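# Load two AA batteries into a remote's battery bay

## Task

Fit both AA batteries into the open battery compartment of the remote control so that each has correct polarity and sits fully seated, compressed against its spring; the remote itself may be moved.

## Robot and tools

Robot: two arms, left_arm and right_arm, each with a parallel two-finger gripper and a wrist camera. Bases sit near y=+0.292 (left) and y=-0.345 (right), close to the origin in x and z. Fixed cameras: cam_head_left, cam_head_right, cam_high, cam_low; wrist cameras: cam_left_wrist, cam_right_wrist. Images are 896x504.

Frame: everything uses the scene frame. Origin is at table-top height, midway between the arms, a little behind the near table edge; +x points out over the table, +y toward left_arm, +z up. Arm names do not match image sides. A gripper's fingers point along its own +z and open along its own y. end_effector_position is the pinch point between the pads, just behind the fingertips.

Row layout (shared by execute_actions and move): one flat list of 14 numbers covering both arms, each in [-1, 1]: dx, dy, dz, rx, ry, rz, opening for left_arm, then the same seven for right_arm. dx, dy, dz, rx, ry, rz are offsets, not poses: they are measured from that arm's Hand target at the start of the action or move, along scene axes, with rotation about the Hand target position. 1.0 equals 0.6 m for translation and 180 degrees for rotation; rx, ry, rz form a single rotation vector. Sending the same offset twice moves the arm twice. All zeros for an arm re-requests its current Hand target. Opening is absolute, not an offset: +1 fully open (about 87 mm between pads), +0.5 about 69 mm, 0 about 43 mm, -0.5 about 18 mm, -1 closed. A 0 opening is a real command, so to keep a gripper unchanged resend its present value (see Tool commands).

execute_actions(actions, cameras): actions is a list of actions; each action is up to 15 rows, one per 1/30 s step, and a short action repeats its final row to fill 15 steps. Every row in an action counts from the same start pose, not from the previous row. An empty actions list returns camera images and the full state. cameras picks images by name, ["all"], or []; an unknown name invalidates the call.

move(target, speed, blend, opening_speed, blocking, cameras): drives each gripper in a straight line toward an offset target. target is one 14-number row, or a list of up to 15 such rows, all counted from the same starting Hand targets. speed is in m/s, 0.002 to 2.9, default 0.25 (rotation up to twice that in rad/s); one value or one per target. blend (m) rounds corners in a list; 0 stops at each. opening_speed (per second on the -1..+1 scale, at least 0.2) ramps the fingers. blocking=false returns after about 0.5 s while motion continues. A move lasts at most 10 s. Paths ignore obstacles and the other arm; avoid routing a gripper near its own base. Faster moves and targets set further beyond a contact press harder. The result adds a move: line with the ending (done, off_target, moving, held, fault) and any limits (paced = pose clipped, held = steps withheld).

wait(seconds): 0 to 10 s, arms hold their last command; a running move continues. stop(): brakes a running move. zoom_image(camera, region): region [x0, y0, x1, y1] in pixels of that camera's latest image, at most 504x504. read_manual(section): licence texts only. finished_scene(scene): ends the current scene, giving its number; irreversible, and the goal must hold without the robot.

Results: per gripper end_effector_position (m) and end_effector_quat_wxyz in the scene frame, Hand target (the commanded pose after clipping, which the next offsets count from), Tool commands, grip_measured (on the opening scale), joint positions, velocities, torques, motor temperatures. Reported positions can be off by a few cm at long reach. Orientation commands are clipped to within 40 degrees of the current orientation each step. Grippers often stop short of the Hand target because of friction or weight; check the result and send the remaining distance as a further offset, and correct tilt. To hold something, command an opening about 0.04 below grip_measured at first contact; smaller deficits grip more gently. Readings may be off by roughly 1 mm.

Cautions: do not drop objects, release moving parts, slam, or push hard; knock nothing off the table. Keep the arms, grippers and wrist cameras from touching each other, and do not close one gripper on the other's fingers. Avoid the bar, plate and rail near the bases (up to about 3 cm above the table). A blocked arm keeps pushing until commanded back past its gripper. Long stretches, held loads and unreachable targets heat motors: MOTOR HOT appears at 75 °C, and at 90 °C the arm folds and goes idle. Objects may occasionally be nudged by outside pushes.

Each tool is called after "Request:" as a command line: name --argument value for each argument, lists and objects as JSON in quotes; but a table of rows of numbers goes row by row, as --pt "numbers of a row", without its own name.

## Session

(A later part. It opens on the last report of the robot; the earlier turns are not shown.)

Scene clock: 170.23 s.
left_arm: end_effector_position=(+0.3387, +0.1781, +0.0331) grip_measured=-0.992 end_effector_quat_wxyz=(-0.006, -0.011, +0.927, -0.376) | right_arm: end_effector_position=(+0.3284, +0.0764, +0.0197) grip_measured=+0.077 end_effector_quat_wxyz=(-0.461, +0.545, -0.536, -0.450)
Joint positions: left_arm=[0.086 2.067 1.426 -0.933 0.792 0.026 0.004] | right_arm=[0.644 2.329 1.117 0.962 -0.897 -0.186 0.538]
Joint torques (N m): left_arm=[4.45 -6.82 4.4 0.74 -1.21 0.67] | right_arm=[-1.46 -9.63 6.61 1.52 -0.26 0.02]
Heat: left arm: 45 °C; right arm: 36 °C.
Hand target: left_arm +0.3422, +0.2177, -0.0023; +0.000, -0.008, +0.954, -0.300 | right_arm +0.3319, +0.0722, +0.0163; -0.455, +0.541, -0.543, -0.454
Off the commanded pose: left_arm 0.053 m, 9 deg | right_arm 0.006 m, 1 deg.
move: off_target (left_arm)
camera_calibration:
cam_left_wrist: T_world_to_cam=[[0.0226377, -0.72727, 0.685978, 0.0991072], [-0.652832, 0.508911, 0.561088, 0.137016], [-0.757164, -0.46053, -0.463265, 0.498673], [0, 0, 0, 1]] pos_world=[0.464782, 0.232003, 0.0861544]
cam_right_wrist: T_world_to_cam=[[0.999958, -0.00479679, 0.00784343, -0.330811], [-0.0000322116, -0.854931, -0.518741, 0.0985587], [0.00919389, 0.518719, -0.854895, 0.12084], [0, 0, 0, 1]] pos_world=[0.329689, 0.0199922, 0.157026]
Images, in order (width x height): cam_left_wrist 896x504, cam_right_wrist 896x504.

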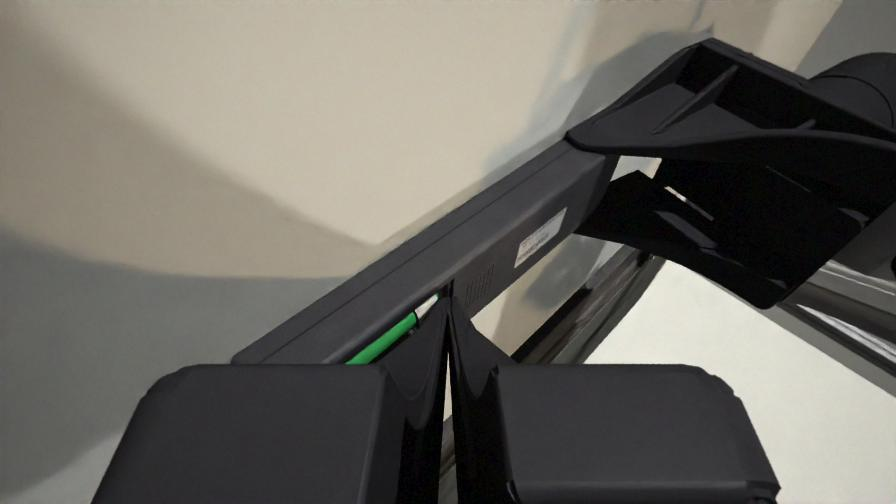

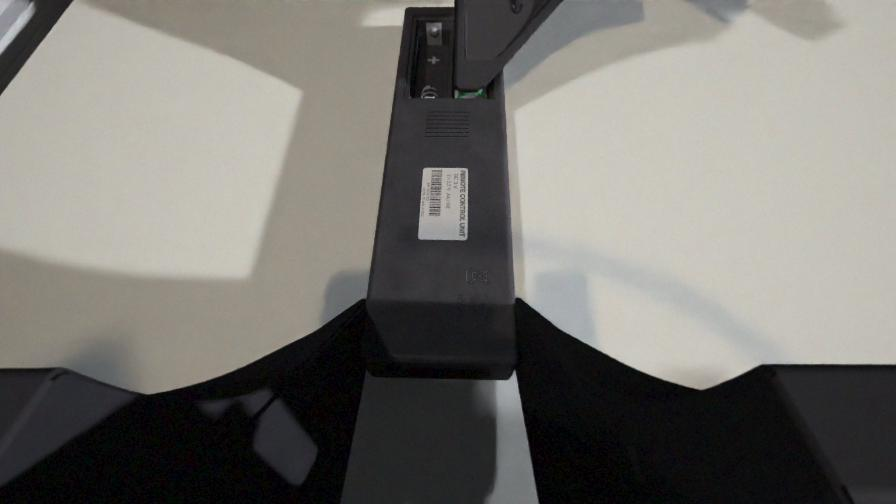

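Request:
move --pt "0.001 -0.035 0.06 0 0 0 -1 0 0 0 0 0 0 -0.04" --pt "0.0 -0.035 0.22 0.278 0 0 -1 0 0 0 0 0 0 -0.04" --speed '[0.1,0.3]' --cameras '["all"]'

Request:
zoom_image --camera "cam_right_wrist" --region '[380, 0, 530, 110]'

Request:
zoom_image --camera "cam_left_wrist" --region '[400, 60, 600, 200]'

Scene clock: 175.07 s.
left_arm: end_effector_position=(+0.3434, +0.1948, +0.1289) grip_measured=-0.992 end_effector_quat_wxyz=(+0.009, -0.003, +0.993, +0.119) | right_arm: end_effector_position=(+0.3279, +0.0767, +0.0197) grip_measured=+0.077 end_effector_quat_wxyz=(-0.461, +0.545, -0.536, -0.451)
Joint positions: left_arm=[-0.287 2.09 2.048 -1.554 -0.223 -0.353 0.004] | right_arm=[0.644 2.329 1.117 0.962 -0.899 -0.186 0.538]
Joint torques (N m): left_arm=[-0.24 -9.06 6.42 0.18 -0.32 -0.18] | right_arm=[-1.54 -9.63 6.52 1.49 -0.24 0.02]
Heat: left arm: 45 °C; right arm: 36 °C.
Hand target: left_arm +0.3424, +0.1968, +0.1299; +0.003, -0.007, +0.991, +0.131 | right_arm +0.3319, +0.0722, +0.0163; -0.455, +0.541, -0.543, -0.454
Off the commanded pose: left_arm 0.002 m, 2 deg | right_arm 0.007 m, 1 deg.
joint sent to its limit (left arm) — joint 4 (wrist pitch), lower limit. The joint targets still meet the commanded pose.
move: done
camera_calibration:
cam_left_wrist: T_world_to_cam=[[0.00797345, -0.967986, -0.250877, 0.218171], [-0.667215, -0.192021, 0.719689, 0.198846], [-0.744822, 0.161651, -0.647386, 0.452549], [0, 0, 0, 1]] pos_world=[0.468002, 0.176214, 0.204601]
cam_right_wrist: T_world_to_cam=[[0.999968, -0.00253437, 0.00757457, -0.33042], [0.00176415, -0.854826, -0.518912, 0.0982493], [0.00779006, 0.518909, -0.854794, 0.121129], [0, 0, 0, 1]] pos_world=[0.329292, 0.0202937, 0.157026]

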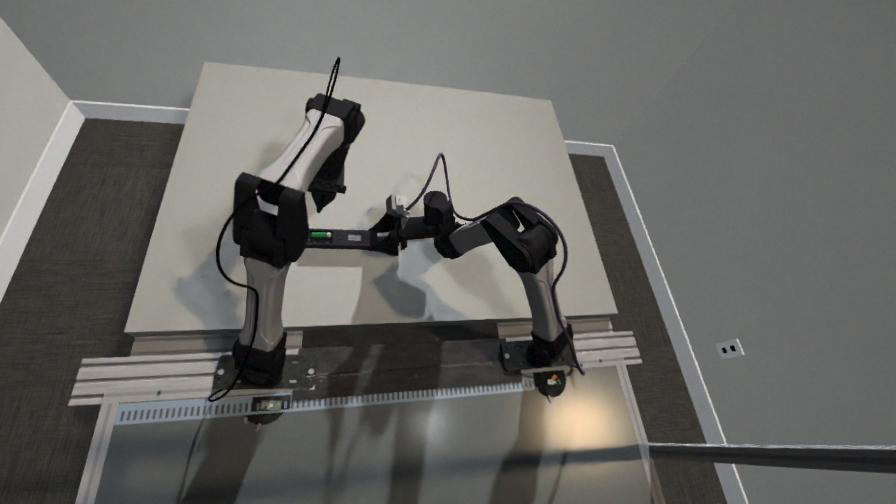

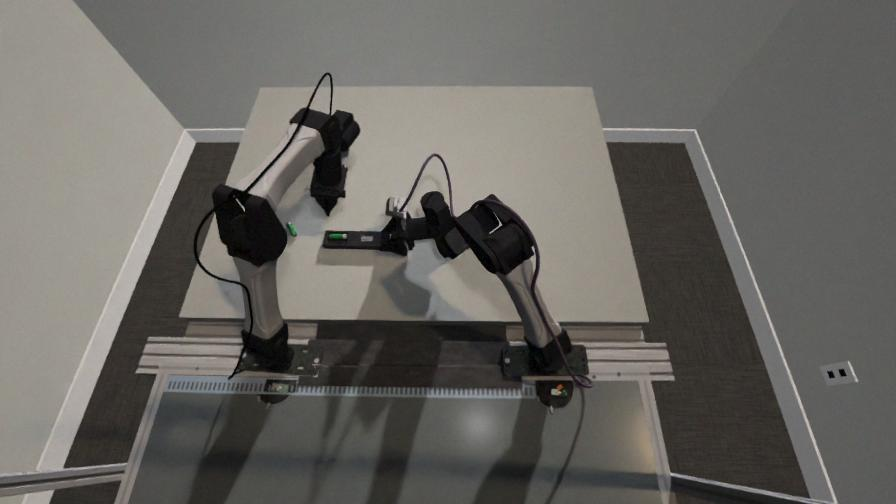

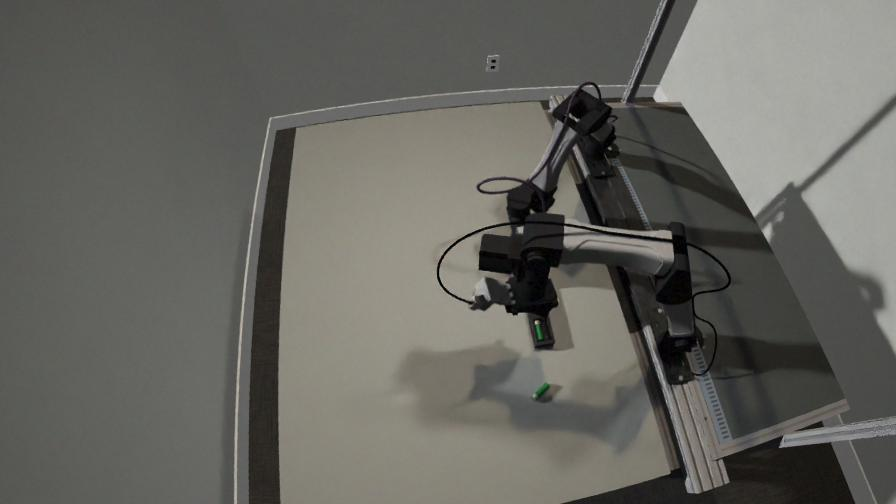

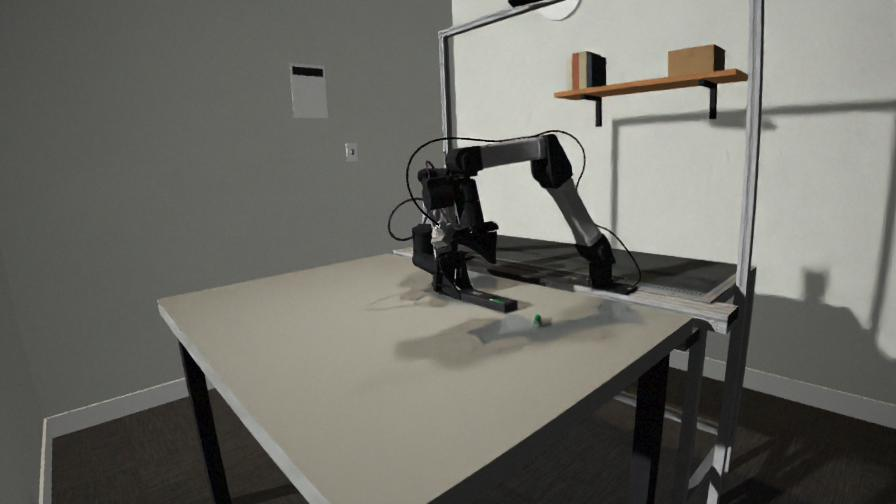

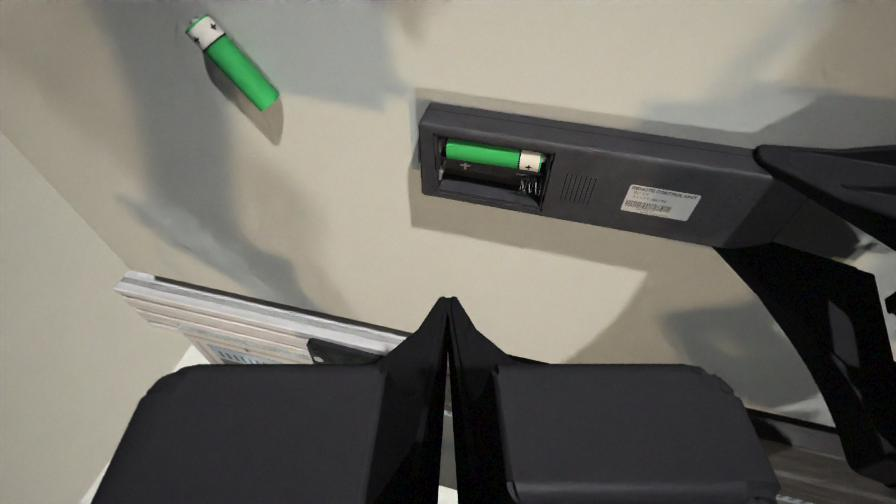

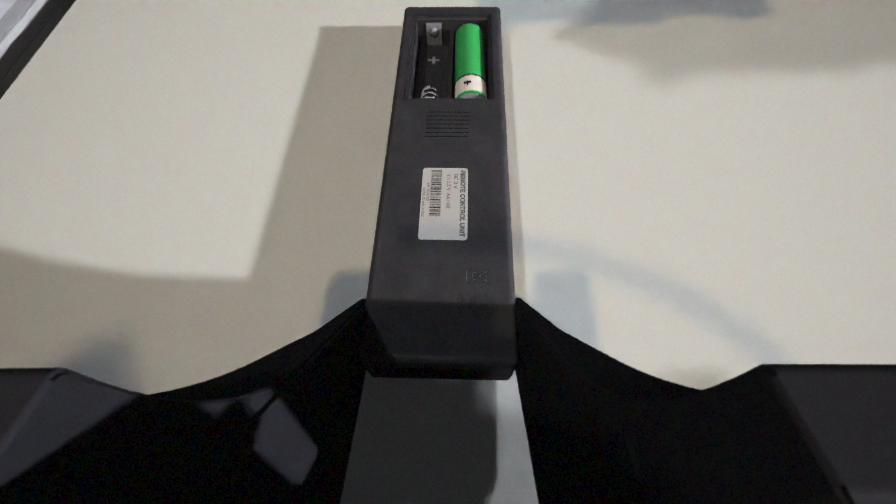

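Scaled by 3.360 from the camera's 896x504 image, which has a finer 1280x720 frame.

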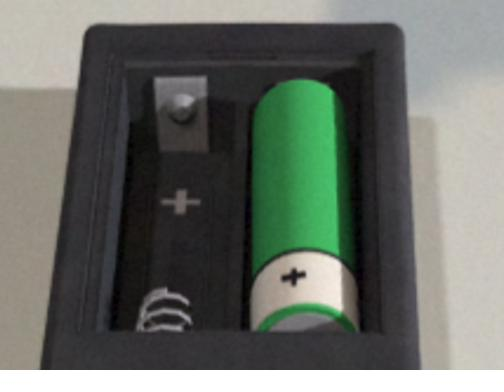

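Scaled by 2.520 from the camera's 896x504 image, which has a finer 1280x720 frame.

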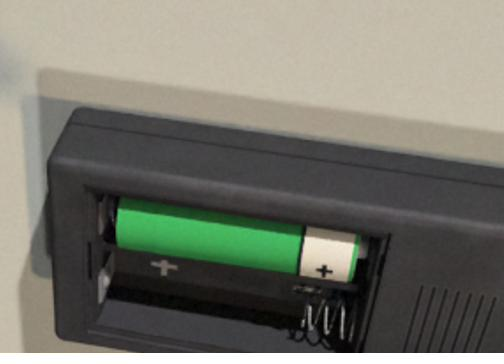

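Request:
move --target '[0.030,0.248,-0.05,-0.0814,-0.0222,0.1685,-0.2,0,0,0,0,0,0,-0.04]' --speed 0.3 --cameras '["cam_left_wrist"]'

Scene clock: 177.67 s.
left_arm: end_effector_position=(+0.3579, +0.3471, +0.1013) grip_measured=-0.200 end_effector_quat_wxyz=(-0.001, -0.275, +0.961, +0.009) | right_arm: end_effector_position=(+0.3279, +0.0767, +0.0197) grip_measured=+0.077 end_effector_quat_wxyz=(-0.461, +0.545, -0.536, -0.451)
Joint positions: left_arm=[0.257 2.051 1.879 -1.374 0.008 -0.353 0.4] | right_arm=[0.644 2.329 1.117 0.962 -0.899 -0.186 0.538]
Joint torques (N m): left_arm=[0.24 -9.87 4.9 0.77 0.21 0.11] | right_arm=[-1.51 -9.58 6.52 1.5 -0.23 0.02]
Heat: left arm: 46 °C; right arm: 36 °C.
Hand target: left_arm +0.3603, +0.3456, +0.0998; +0.002, -0.271, +0.963, +0.001 | right_arm +0.3319, +0.0722, +0.0163; -0.455, +0.541, -0.543, -0.454
Off the commanded pose: left_arm 0.003 m, 1 deg | right_arm 0.007 m, 1 deg.
move: done
camera_calibration:
cam_left_wrist: T_world_to_cam=[[0.527116, -0.849145, -0.0332056, 0.109395], [-0.54515, -0.367866, 0.753317, 0.271549], [-0.65189, -0.378983, -0.656819, 0.576314], [0, 0, 0, 1]] pos_world=[0.466064, 0.411199, 0.177604]
Images, in order (width x height): cam_left_wrist 896x504.

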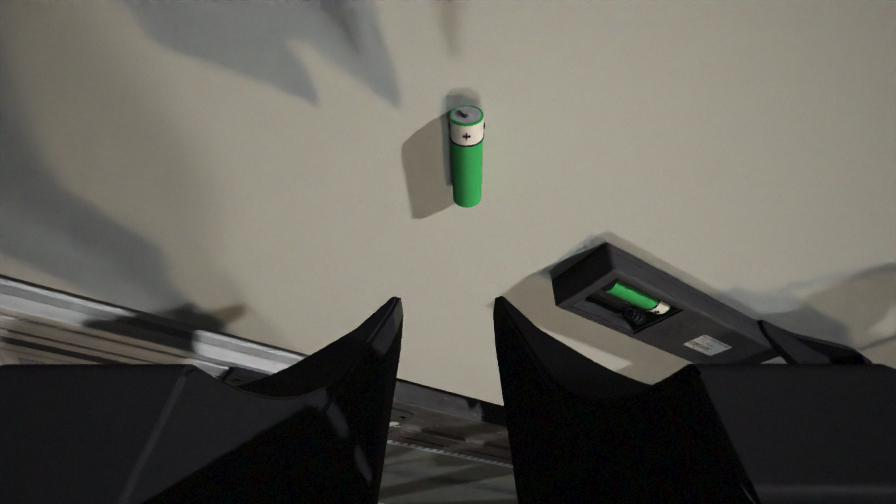

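Request:
move --target '[0.004,-0.0085,-0.085,0,0,0,-0.2,0,0,0,0,0,0,-0.04]' --speed 0.2 --cameras '["cam_left_wrist"]'

Scene clock: 179.17 s.
left_arm: end_effector_position=(+0.3613, +0.3446, +0.0542) grip_measured=-0.200 end_effector_quat_wxyz=(+0.005, -0.269, +0.963, +0.008) | right_arm: end_effector_position=(+0.3279, +0.0767, +0.0197) grip_measured=+0.077 end_effector_quat_wxyz=(-0.461, +0.545, -0.536, -0.451)
Joint positions: left_arm=[0.245 2.061 1.709 -1.182 0.01 -0.353 0.4] | right_arm=[0.644 2.329 1.117 0.962 -0.899 -0.186 0.538]
Joint torques (N m): left_arm=[-0.36 -9.17 4.64 0.73 0.19 -0.09] | right_arm=[-1.5 -9.7 6.49 1.5 -0.25 0.03]
Heat: left arm: 46 °C; right arm: 36 °C.
Hand target: left_arm +0.3628, +0.3404, +0.0489; +0.002, -0.270, +0.963, +0.001 | right_arm +0.3319, +0.0722, +0.0163; -0.455, +0.541, -0.543, -0.454
Off the commanded pose: left_arm 0.007 m, 1 deg | right_arm 0.007 m, 1 deg.
move: done
camera_calibration:
cam_left_wrist: T_world_to_cam=[[0.517534, -0.855214, -0.0277276, 0.10918], [-0.558357, -0.362091, 0.74641, 0.311143], [-0.64838, -0.37081, -0.664909, 0.542989], [0, 0, 0, 1]] pos_world=[0.469288, 0.407381, 0.131825]
Images, in order (width x height): cam_left_wrist 896x504.

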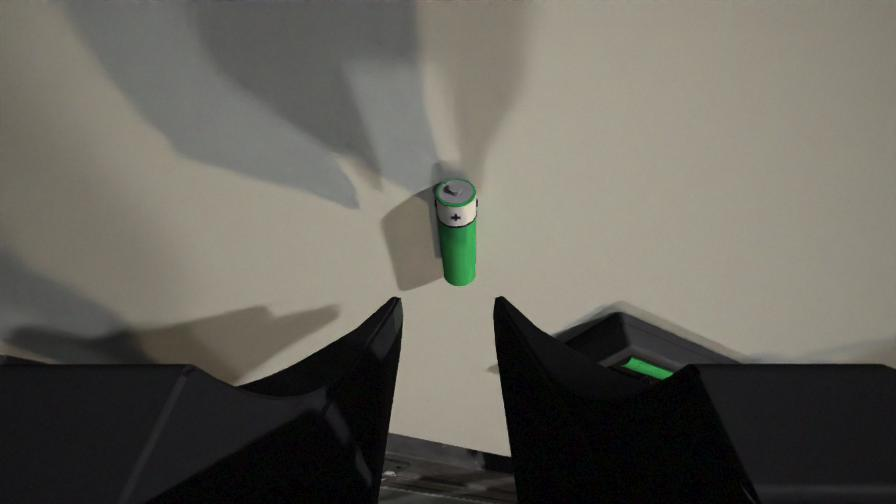

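Request:
move --target '[0.001,-0.006,-0.057,0,0,0,-0.2,0,0,0,0,0,0,-0.04]' --speed 0.12 --cameras '["cam_left_wrist"]'

Scene clock: 180.43 s.
left_arm: end_effector_position=(+0.3622, +0.3415, +0.0201) grip_measured=-0.200 end_effector_quat_wxyz=(+0.005, -0.267, +0.964, +0.008) | right_arm: end_effector_position=(+0.3279, +0.0767, +0.0197) grip_measured=+0.077 end_effector_quat_wxyz=(-0.461, +0.545, -0.536, -0.451)
Joint positions: left_arm=[0.235 2.09 1.616 -1.059 0.01 -0.359 0.4] | right_arm=[0.644 2.329 1.117 0.962 -0.899 -0.186 0.538]
Joint torques (N m): left_arm=[-0.39 -9.28 4.49 0.76 0.19 -0.15] | right_arm=[-1.57 -9.62 6.52 1.49 -0.27 0.03]
Heat: left arm: 46 °C; right arm: 36 °C.
Hand target: left_arm +0.3632, +0.3368, +0.0146; +0.002, -0.270, +0.963, +0.001 | right_arm +0.3319, +0.0722, +0.0163; -0.455, +0.541, -0.543, -0.454
Off the commanded pose: left_arm 0.007 m, 1 deg | right_arm 0.007 m, 1 deg.
move: done
camera_calibration:
cam_left_wrist: T_world_to_cam=[[0.513245, -0.857802, -0.0274878, 0.107563], [-0.560055, -0.35902, 0.746621, 0.335574], [-0.650322, -0.367805, -0.664681, 0.519369], [0, 0, 0, 1]] pos_world=[0.470491, 0.403772, 0.0976246]
Images, in order (width x height): cam_left_wrist 896x504.

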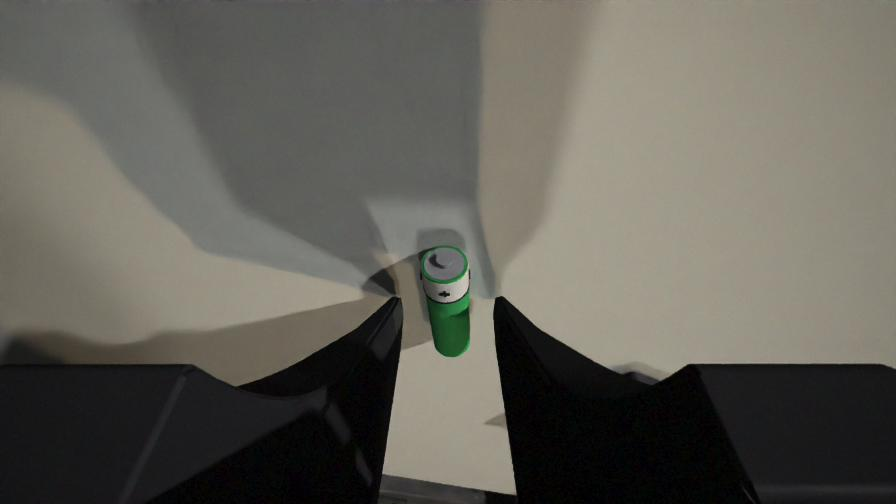

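Request:
move --pt "0.010 0.008 0.0 0 0 0 -0.2 0 0 0 0 0 0 -0.04" --pt "0.010 0.008 0.0 0 0 0 -0.70 0 0 0 0 0 0 -0.04" --speed 0.1 --opening_speed 0.8 --cameras '["cam_left_wrist"]'

Scene clock: 182.47 s.
left_arm: end_effector_position=(+0.3655, +0.3421, +0.0164) grip_measured=-0.596 end_effector_quat_wxyz=(+0.003, -0.267, +0.964, +0.008) | right_arm: end_effector_position=(+0.3279, +0.0767, +0.0197) grip_measured=+0.077 end_effector_quat_wxyz=(-0.461, +0.545, -0.536, -0.451)
Joint positions: left_arm=[0.235 2.11 1.633 -1.059 0.01 -0.359 0.202] | right_arm=[0.644 2.329 1.117 0.962 -0.899 -0.186 0.538]
Joint torques (N m): left_arm=[0.42 -9.06 6.34 0.61 0.2 -0.05] | right_arm=[-1.52 -9.59 6.56 1.52 -0.24 0.01]
Motor temperatures (°C): left_arm=[21 46 34 22 23 24 23] | right_arm=[22 37 35 33 21 21 22]
Heat: left arm: 46 °C; right arm: 37 °C.
Hand target: left_arm +0.3694, +0.3416, +0.0147; +0.002, -0.270, +0.963, +0.001 | right_arm +0.3319, +0.0722, +0.0163; -0.455, +0.541, -0.543, -0.454
Off the commanded pose: left_arm 0.004 m, 1 deg | right_arm 0.007 m, 1 deg.
move: done
camera_calibration:
cam_left_wrist: T_world_to_cam=[[0.513229, -0.857785, -0.028317, 0.106285], [-0.557541, -0.358308, 0.748841, 0.339143], [-0.65249, -0.368539, -0.662144, 0.520389], [0, 0, 0, 1]] pos_world=[0.474087, 0.40447, 0.0936183]
Images, in order (width x height): cam_left_wrist 896x504.

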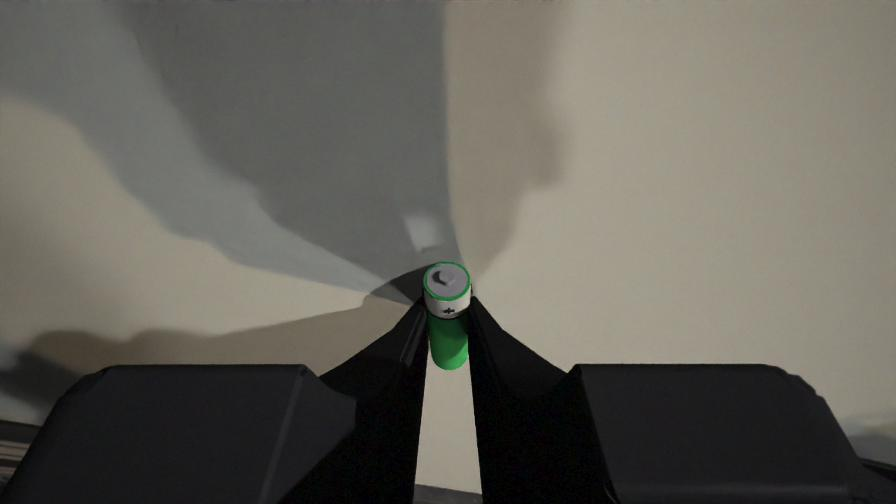

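Request:
move --pt "0 0 0.15 0 0 0 -0.70 0 0 0 0 0 0 -0.04" --pt "-0.085 -0.205 0.16 0.1261 -0.0721 0.3252 -0.70 0 0 0 0 0 0 -0.04" --speed '[0.2,0.25]' --blend '[0.03,0]' --cameras '["cam_left_wrist","cam_right_wrist"]'

Request:
zoom_image --camera "cam_right_wrist" --region '[380, 0, 530, 110]'

Request:
zoom_image --camera "cam_left_wrist" --region '[340, 120, 560, 380]'

Scene clock: 186.90 s.
left_arm: end_effector_position=(+0.3188, +0.2168, +0.1067) grip_measured=-0.596 end_effector_quat_wxyz=(-0.148, +0.696, -0.688, -0.146) | right_arm: end_effector_position=(+0.3279, +0.0767, +0.0197) grip_measured=+0.077 end_effector_quat_wxyz=(-0.461, +0.545, -0.536, -0.451)
Joint positions: left_arm=[-0.265 1.808 1.579 -1.44 -0.388 -1.927 0.202] | right_arm=[0.644 2.329 1.117 0.962 -0.899 -0.186 0.538]
Joint torques (N m): left_arm=[-0.51 -7.45 6.27 -0.05 -0.49 -0.19] | right_arm=[-1.51 -9.61 6.54 1.5 -0.23 0.02]
Heat: left arm: 46 °C; right arm: 37 °C.
Hand target: left_arm +0.3183, +0.2187, +0.1106; -0.155, +0.696, -0.684, -0.154 | right_arm +0.3319, +0.0722, +0.0163; -0.455, +0.541, -0.543, -0.454
Off the commanded pose: left_arm 0.004 m, 1 deg | right_arm 0.007 m, 1 deg.
move: done
camera_calibration:
cam_left_wrist: T_world_to_cam=[[0.999837, 0.01579, -0.00877521, -0.321295], [0.0180209, -0.905584, 0.423784, 0.170497], [-0.00125514, -0.423873, -0.905721, 0.333784], [0, 0, 0, 1]] pos_world=[0.318589, 0.300955, 0.227242]
cam_right_wrist: T_world_to_cam=[[0.999968, -0.00253437, 0.00757457, -0.33042], [0.00176415, -0.854826, -0.518912, 0.0982493], [0.00779006, 0.518909, -0.854794, 0.121129], [0, 0, 0, 1]] pos_world=[0.329292, 0.0202937, 0.157026]
Images, in order (width x height): cam_left_wrist 896x504, cam_right_wrist 896x504.

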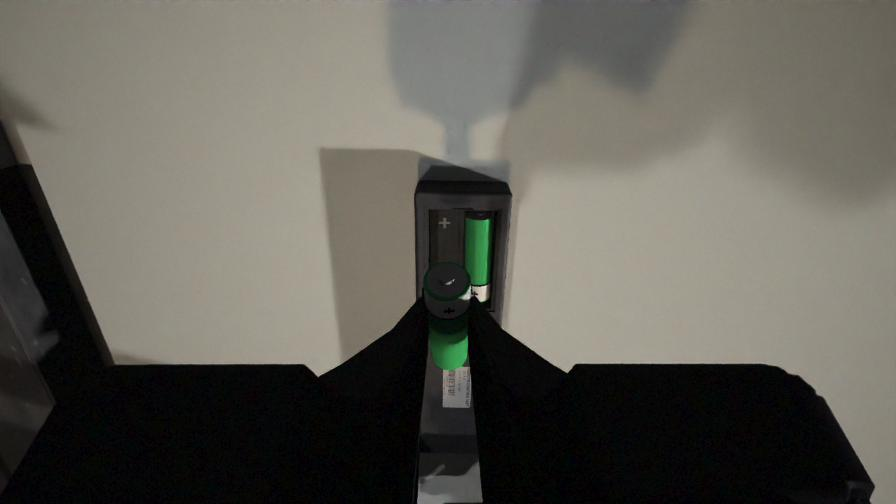

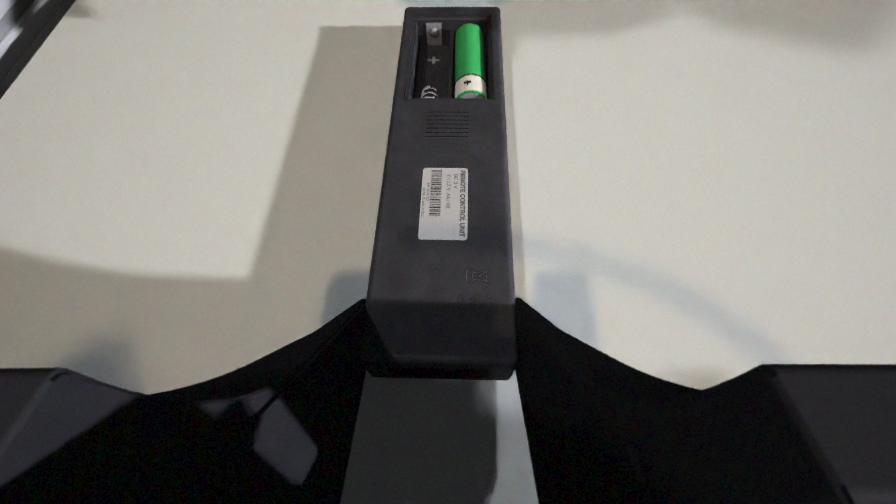

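Scaled by 3.360 from the camera's 896x504 image, which has a finer 1280x720 frame.

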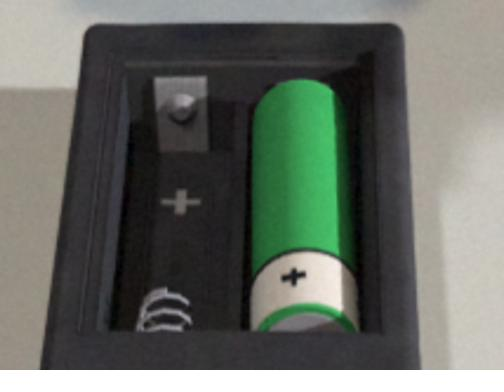

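Scaled by 1.938 from the camera's 896x504 image, which has a finer 1280x720 frame.

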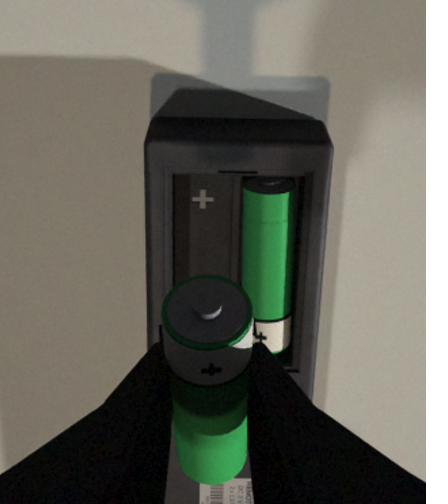

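Request:
move --target '[-0.0015,-0.004,-0.095,0,0,0,-0.70,0,0,0,0,0,0,-0.04]' --speed 0.15 --cameras '["cam_left_wrist","cam_right_wrist"]'

Request:
zoom_image --camera "cam_right_wrist" --region '[380, 0, 530, 110]'

Request:
zoom_image --camera "cam_left_wrist" --region '[340, 120, 560, 380]'

Scene clock: 188.60 s.
left_arm: end_effector_position=(+0.3164, +0.2159, +0.0566) grip_measured=-0.596 end_effector_quat_wxyz=(-0.147, +0.695, -0.687, -0.151) | right_arm: end_effector_position=(+0.3279, +0.0767, +0.0197) grip_measured=+0.077 end_effector_quat_wxyz=(-0.461, +0.545, -0.536, -0.451)
Joint positions: left_arm=[-0.273 1.836 1.413 -1.261 -0.39 -1.938 0.202] | right_arm=[0.644 2.329 1.117 0.962 -0.899 -0.186 0.538]
Joint torques (N m): left_arm=[-0.61 -7.47 4.3 0.31 -0.49 -0.16] | right_arm=[-1.52 -9.63 6.6 1.51 -0.26 0.03]
Heat: left arm: 46 °C; right arm: 37 °C.
Hand target: left_arm +0.3174, +0.2163, +0.0536; -0.155, +0.695, -0.684, -0.154 | right_arm +0.3319, +0.0722, +0.0163; -0.455, +0.541, -0.543, -0.454
Off the commanded pose: left_arm 0.003 m, 1 deg | right_arm 0.007 m, 1 deg.
move: done
camera_calibration:
cam_left_wrist: T_world_to_cam=[[0.999696, 0.0177543, -0.0170839, -0.319263], [0.0232725, -0.908107, 0.41809, 0.190105], [-0.00809115, -0.418361, -0.908245, 0.289116], [0, 0, 0, 1]] pos_world=[0.317081, 0.299258, 0.177653]
cam_right_wrist: T_world_to_cam=[[0.999968, -0.00253437, 0.00757457, -0.33042], [0.00176415, -0.854826, -0.518912, 0.0982493], [0.00779006, 0.518909, -0.854794, 0.121129], [0, 0, 0, 1]] pos_world=[0.329292, 0.0202937, 0.157026]
Images, in order (width x height): cam_left_wrist 896x504, cam_right_wrist 896x504.

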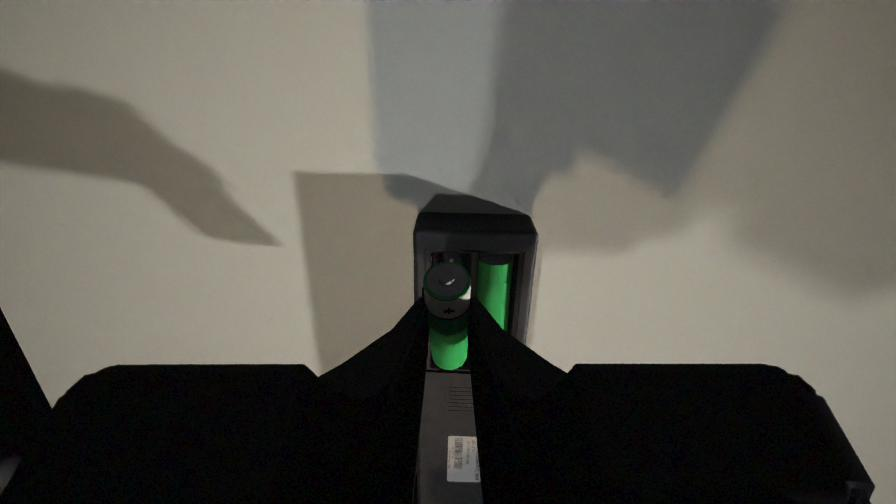

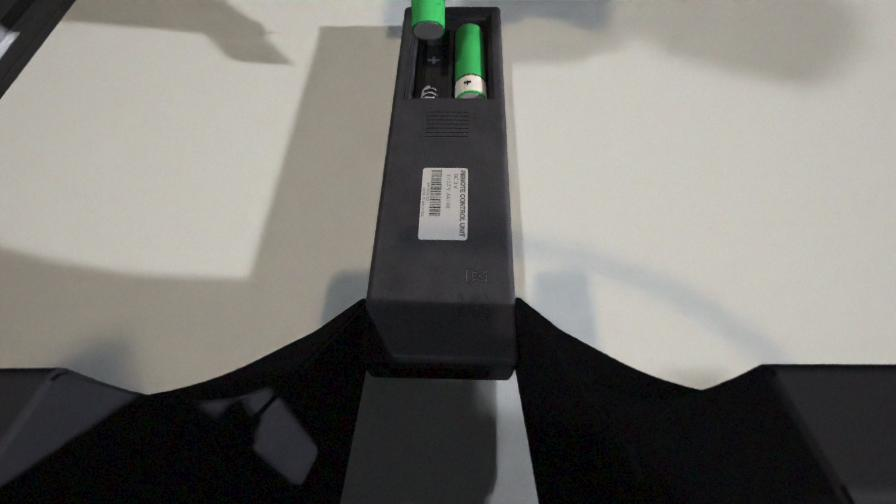

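Scaled by 3.360 from the camera's 896x504 image, which has a finer 1280x720 frame.

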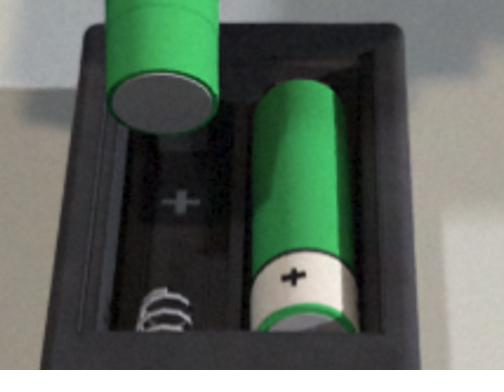

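Scaled by 1.938 from the camera's 896x504 image, which has a finer 1280x720 frame.

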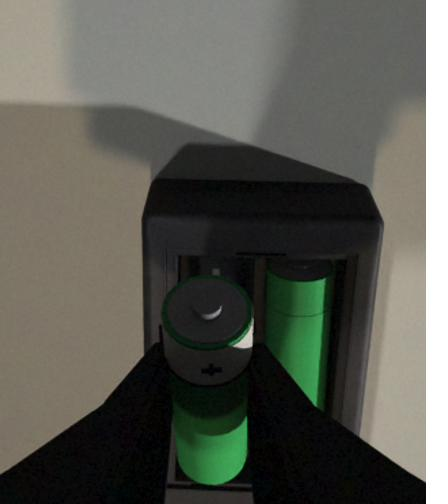

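Request:
move --target '[0.0025,-0.006,-0.035,0,0,0,-0.70,0,0,0,0,0,0,-0.04]' --speed 0.1 --cameras '["cam_left_wrist","cam_right_wrist"]'

Request:
zoom_image --camera "cam_right_wrist" --region '[380, 0, 530, 110]'

Request:
zoom_image --camera "cam_left_wrist" --region '[340, 120, 560, 380]'

Scene clock: 190.90 s.
left_arm: end_effector_position=(+0.3166, +0.2130, +0.0372) grip_measured=-0.596 end_effector_quat_wxyz=(-0.146, +0.694, -0.688, -0.154) | right_arm: end_effector_position=(+0.3279, +0.0767, +0.0197) grip_measured=+0.077 end_effector_quat_wxyz=(-0.461, +0.545, -0.536, -0.451)
Joint positions: left_arm=[-0.282 1.864 1.371 -1.199 -0.39 -1.947 0.202] | right_arm=[0.644 2.329 1.117 0.962 -0.899 -0.186 0.538]
Joint torques (N m): left_arm=[-0.64 -7.3 4.12 0.4 -0.47 -0.18] | right_arm=[-1.47 -9.63 6.58 1.52 -0.24 0.02]
Heat: left arm: 45 °C; right arm: 37 °C.
Hand target: left_arm +0.3189, +0.2127, +0.0326; -0.155, +0.695, -0.684, -0.154 | right_arm +0.3319, +0.0722, +0.0163; -0.455, +0.541, -0.543, -0.454
Off the commanded pose: left_arm 0.005 m, 1 deg | right_arm 0.007 m, 1 deg.
move: done
camera_calibration:
cam_left_wrist: T_world_to_cam=[[0.999629, 0.0167113, -0.0214985, -0.319204], [0.0241406, -0.909143, 0.415783, 0.195605], [-0.0125969, -0.416148, -0.90921, 0.271278], [0, 0, 0, 1]] pos_world=[0.317781, 0.296059, 0.158457]
cam_right_wrist: T_world_to_cam=[[0.999968, -0.00253437, 0.00757457, -0.33042], [0.00176415, -0.854826, -0.518912, 0.0982493], [0.00779006, 0.518909, -0.854794, 0.121129], [0, 0, 0, 1]] pos_world=[0.329292, 0.0202937, 0.157026]
Images, in order (width x height): cam_left_wrist 896x504, cam_right_wrist 896x504.

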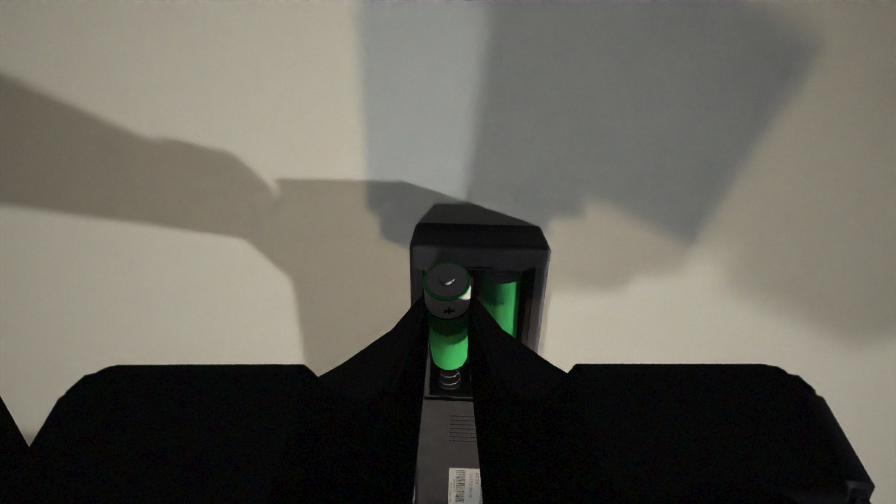

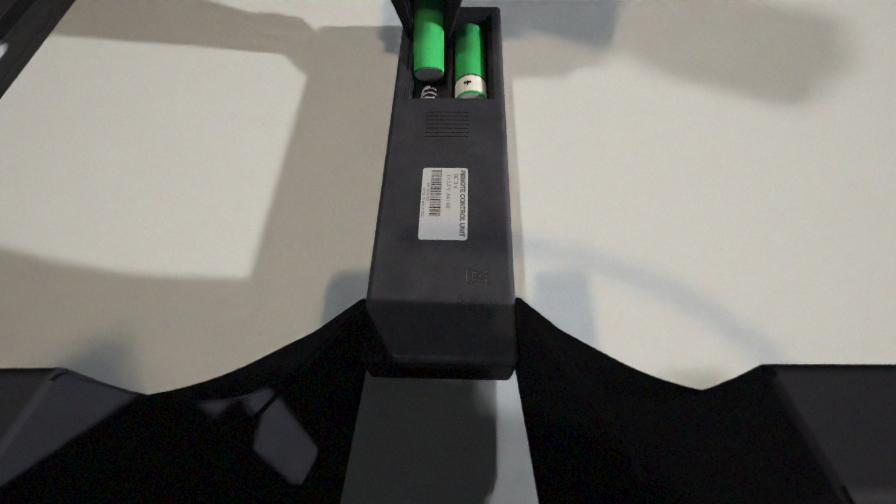

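Scaled by 3.360 from the camera's 896x504 image, which has a finer 1280x720 frame.

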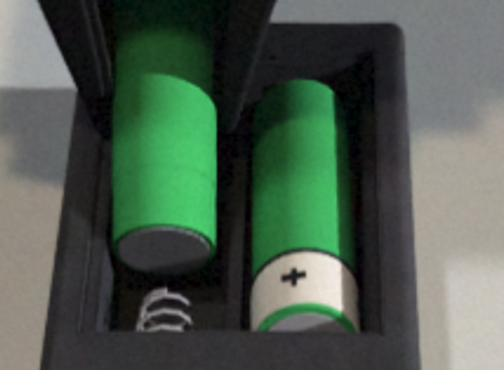

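Scaled by 1.938 from the camera's 896x504 image, which has a finer 1280x720 frame.

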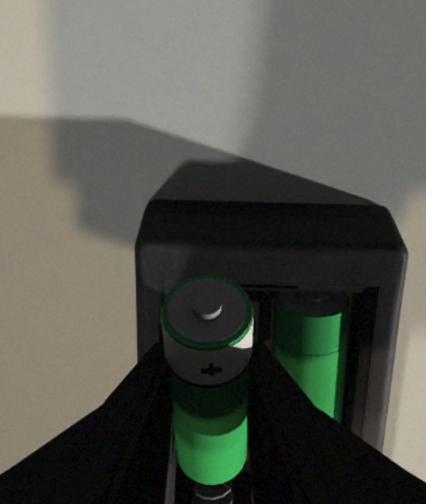

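Request:
move --pt "0.0005 -0.002 -0.008 0 0 0 -0.72 0 0 0 0 0 0 -0.04" --pt "0.0005 -0.028 -0.010 0 0 0 -0.72 0 0 0 0 0 0 -0.04" --speed 0.08 --cameras '["cam_left_wrist","cam_right_wrist"]'

Request:
zoom_image --camera "cam_right_wrist" --region '[380, 0, 530, 110]'

Request:
zoom_image --camera "cam_left_wrist" --region '[340, 160, 560, 420]'

Scene clock: 192.83 s.
left_arm: end_effector_position=(+0.3184, +0.2075, +0.0369) grip_measured=-0.596 end_effector_quat_wxyz=(-0.168, +0.692, -0.684, -0.159) | right_arm: end_effector_position=(+0.3300, +0.0747, +0.0199) grip_measured=+0.077 end_effector_quat_wxyz=(-0.462, +0.544, -0.537, -0.450)
Joint positions: left_arm=[-0.32 1.877 1.381 -1.206 -0.43 -1.991 0.202] | right_arm=[0.638 2.329 1.117 0.962 -0.901 -0.187 0.538]
Joint torques (N m): left_arm=[-1.44 -5.76 5.08 0.39 0.06 -0.22] | right_arm=[-0.95 -9.61 6.63 1.5 -0.2 0.04]
Heat: left arm: 45 °C; right arm: 37 °C.
Hand target: left_arm +0.3192, +0.1957, +0.0266; -0.155, +0.695, -0.685, -0.154 | right_arm +0.3318, +0.0723, +0.0163; -0.455, +0.541, -0.543, -0.454
Off the commanded pose: left_arm 0.016 m, 2 deg | right_arm 0.005 m, 1 deg.
move: off_target (left_arm)
camera_calibration:
cam_left_wrist: T_world_to_cam=[[0.999919, 0.0126636, 0.00117269, -0.321081], [0.0112708, -0.925093, 0.379574, 0.199416], [0.00589161, -0.37953, -0.925161, 0.255919], [0, 0, 0, 1]] pos_world=[0.3173, 0.285674, 0.16145]
cam_right_wrist: T_world_to_cam=[[0.999951, -0.00593561, 0.00797208, -0.332316], [-0.000931032, -0.854506, -0.519441, 0.0974686], [0.00989539, 0.519408, -0.854469, 0.121534], [0, 0, 0, 1]] pos_world=[0.331187, 0.0181892, 0.157126]
Images, in order (width x height): cam_left_wrist 896x504, cam_right_wrist 896x504.

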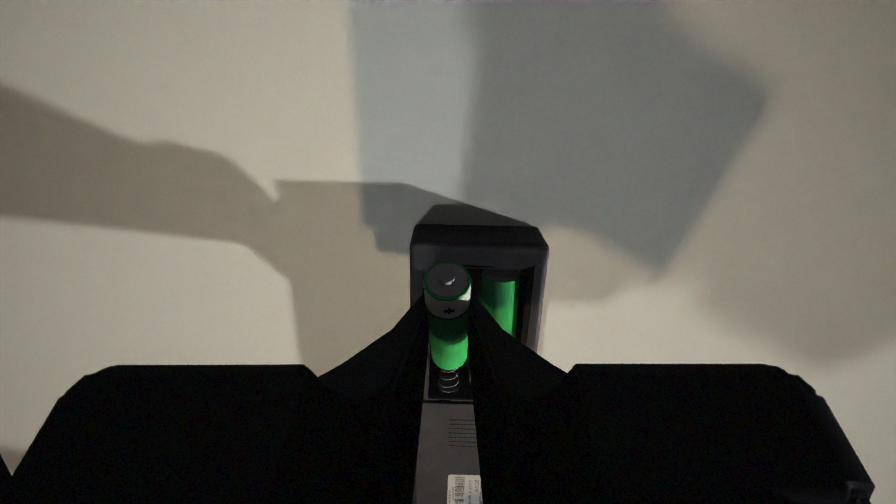

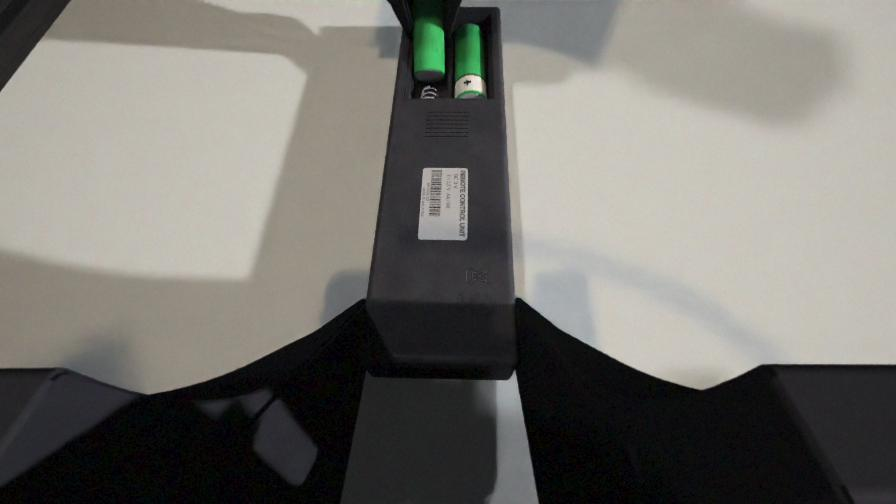

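Scaled by 3.360 from the camera's 896x504 image, which has a finer 1280x720 frame.

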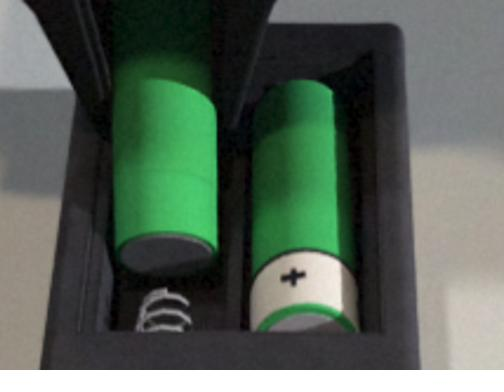

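Scaled by 1.938 from the camera's 896x504 image, which has a finer 1280x720 frame.

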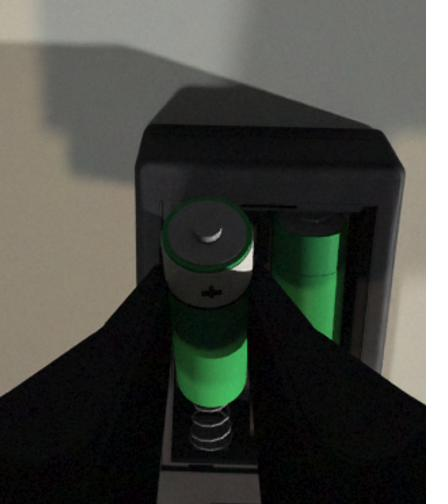

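Request:
move --pt "0.0005 0.004 0.016 0 0 0 -0.72 0 0 0 0 0 0 -0.04" --pt "0.0005 -0.013 0.014 0 0 0 -0.72 0 0 0 0 0 0 -0.04" --speed 0.08 --cameras '["cam_left_wrist","cam_right_wrist"]'

Request:
zoom_image --camera "cam_right_wrist" --region '[380, 0, 530, 110]'

Request:
zoom_image --camera "cam_left_wrist" --region '[340, 160, 560, 420]'

Scene clock: 194.70 s.
left_arm: end_effector_position=(+0.3201, +0.1982, +0.0368) grip_measured=-0.596 end_effector_quat_wxyz=(-0.165, +0.694, -0.682, -0.158) | right_arm: end_effector_position=(+0.3294, +0.0747, +0.0197) grip_measured=+0.077 end_effector_quat_wxyz=(-0.461, +0.545, -0.536, -0.451)
Joint positions: left_arm=[-0.34 1.898 1.41 -1.225 -0.42 -2.02 0.202] | right_arm=[0.638 2.329 1.117 0.961 -0.904 -0.187 0.538]
Joint torques (N m): left_arm=[-1.48 -7.17 5.96 0.02 -0.03 -0.18] | right_arm=[-1.01 -9.61 6.56 1.52 -0.18 0.03]
Heat: left arm: 45 °C; right arm: 37 °C.
Hand target: left_arm +0.3195, +0.1880, +0.0351; -0.155, +0.695, -0.684, -0.154 | right_arm +0.3318, +0.0722, +0.0163; -0.455, +0.541, -0.543, -0.454
Off the commanded pose: left_arm 0.010 m, 1 deg | right_arm 0.005 m, 1 deg.
move: done
camera_calibration:
cam_left_wrist: T_world_to_cam=[[0.999802, 0.0198666, 0.000638214, -0.32413], [0.0180864, -0.922593, 0.38535, 0.187978], [0.00824439, -0.385262, -0.92277, 0.252572], [0, 0, 0, 1]] pos_world=[0.318584, 0.277173, 0.160836]
cam_right_wrist: T_world_to_cam=[[0.999974, -0.00294545, 0.00650835, -0.331955], [0.000862679, -0.854589, -0.519304, 0.0968047], [0.00709155, 0.519296, -0.854565, 0.122393], [0, 0, 0, 1]] pos_world=[0.330995, 0.0181922, 0.157024]
Images, in order (width x height): cam_left_wrist 896x504, cam_right_wrist 896x504.

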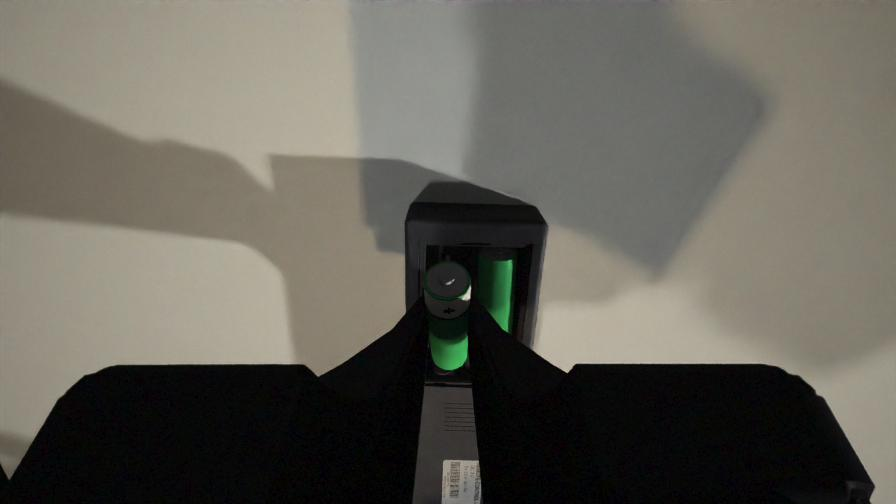

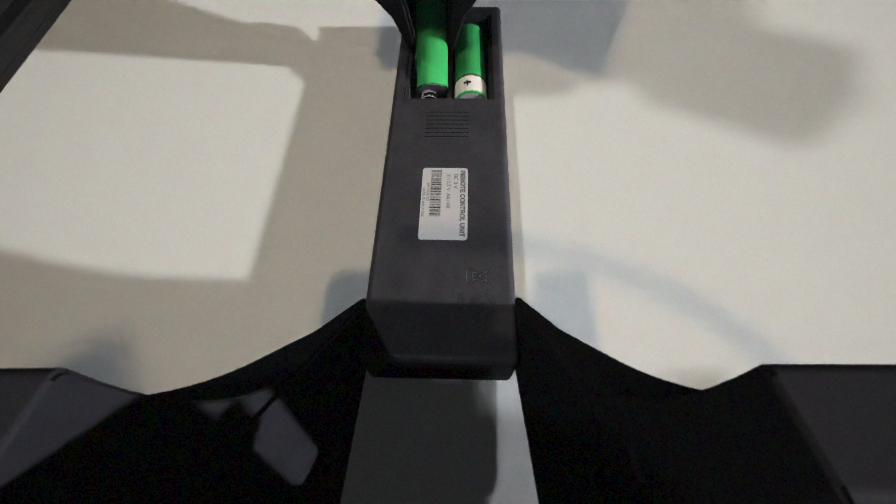

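Scaled by 3.360 from the camera's 896x504 image, which has a finer 1280x720 frame.

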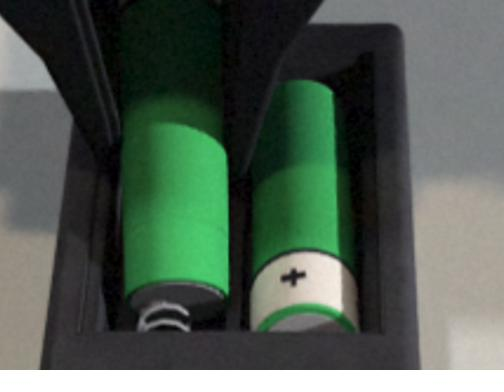

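Scaled by 1.938 from the camera's 896x504 image, which has a finer 1280x720 frame.

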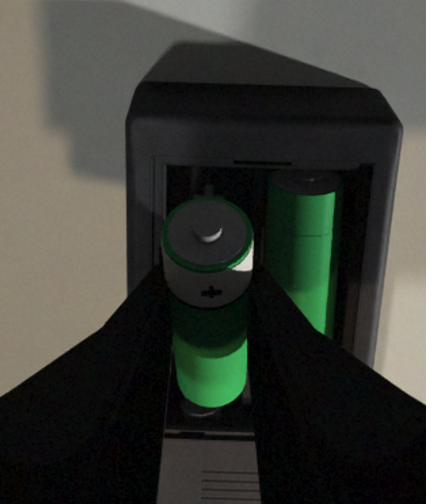

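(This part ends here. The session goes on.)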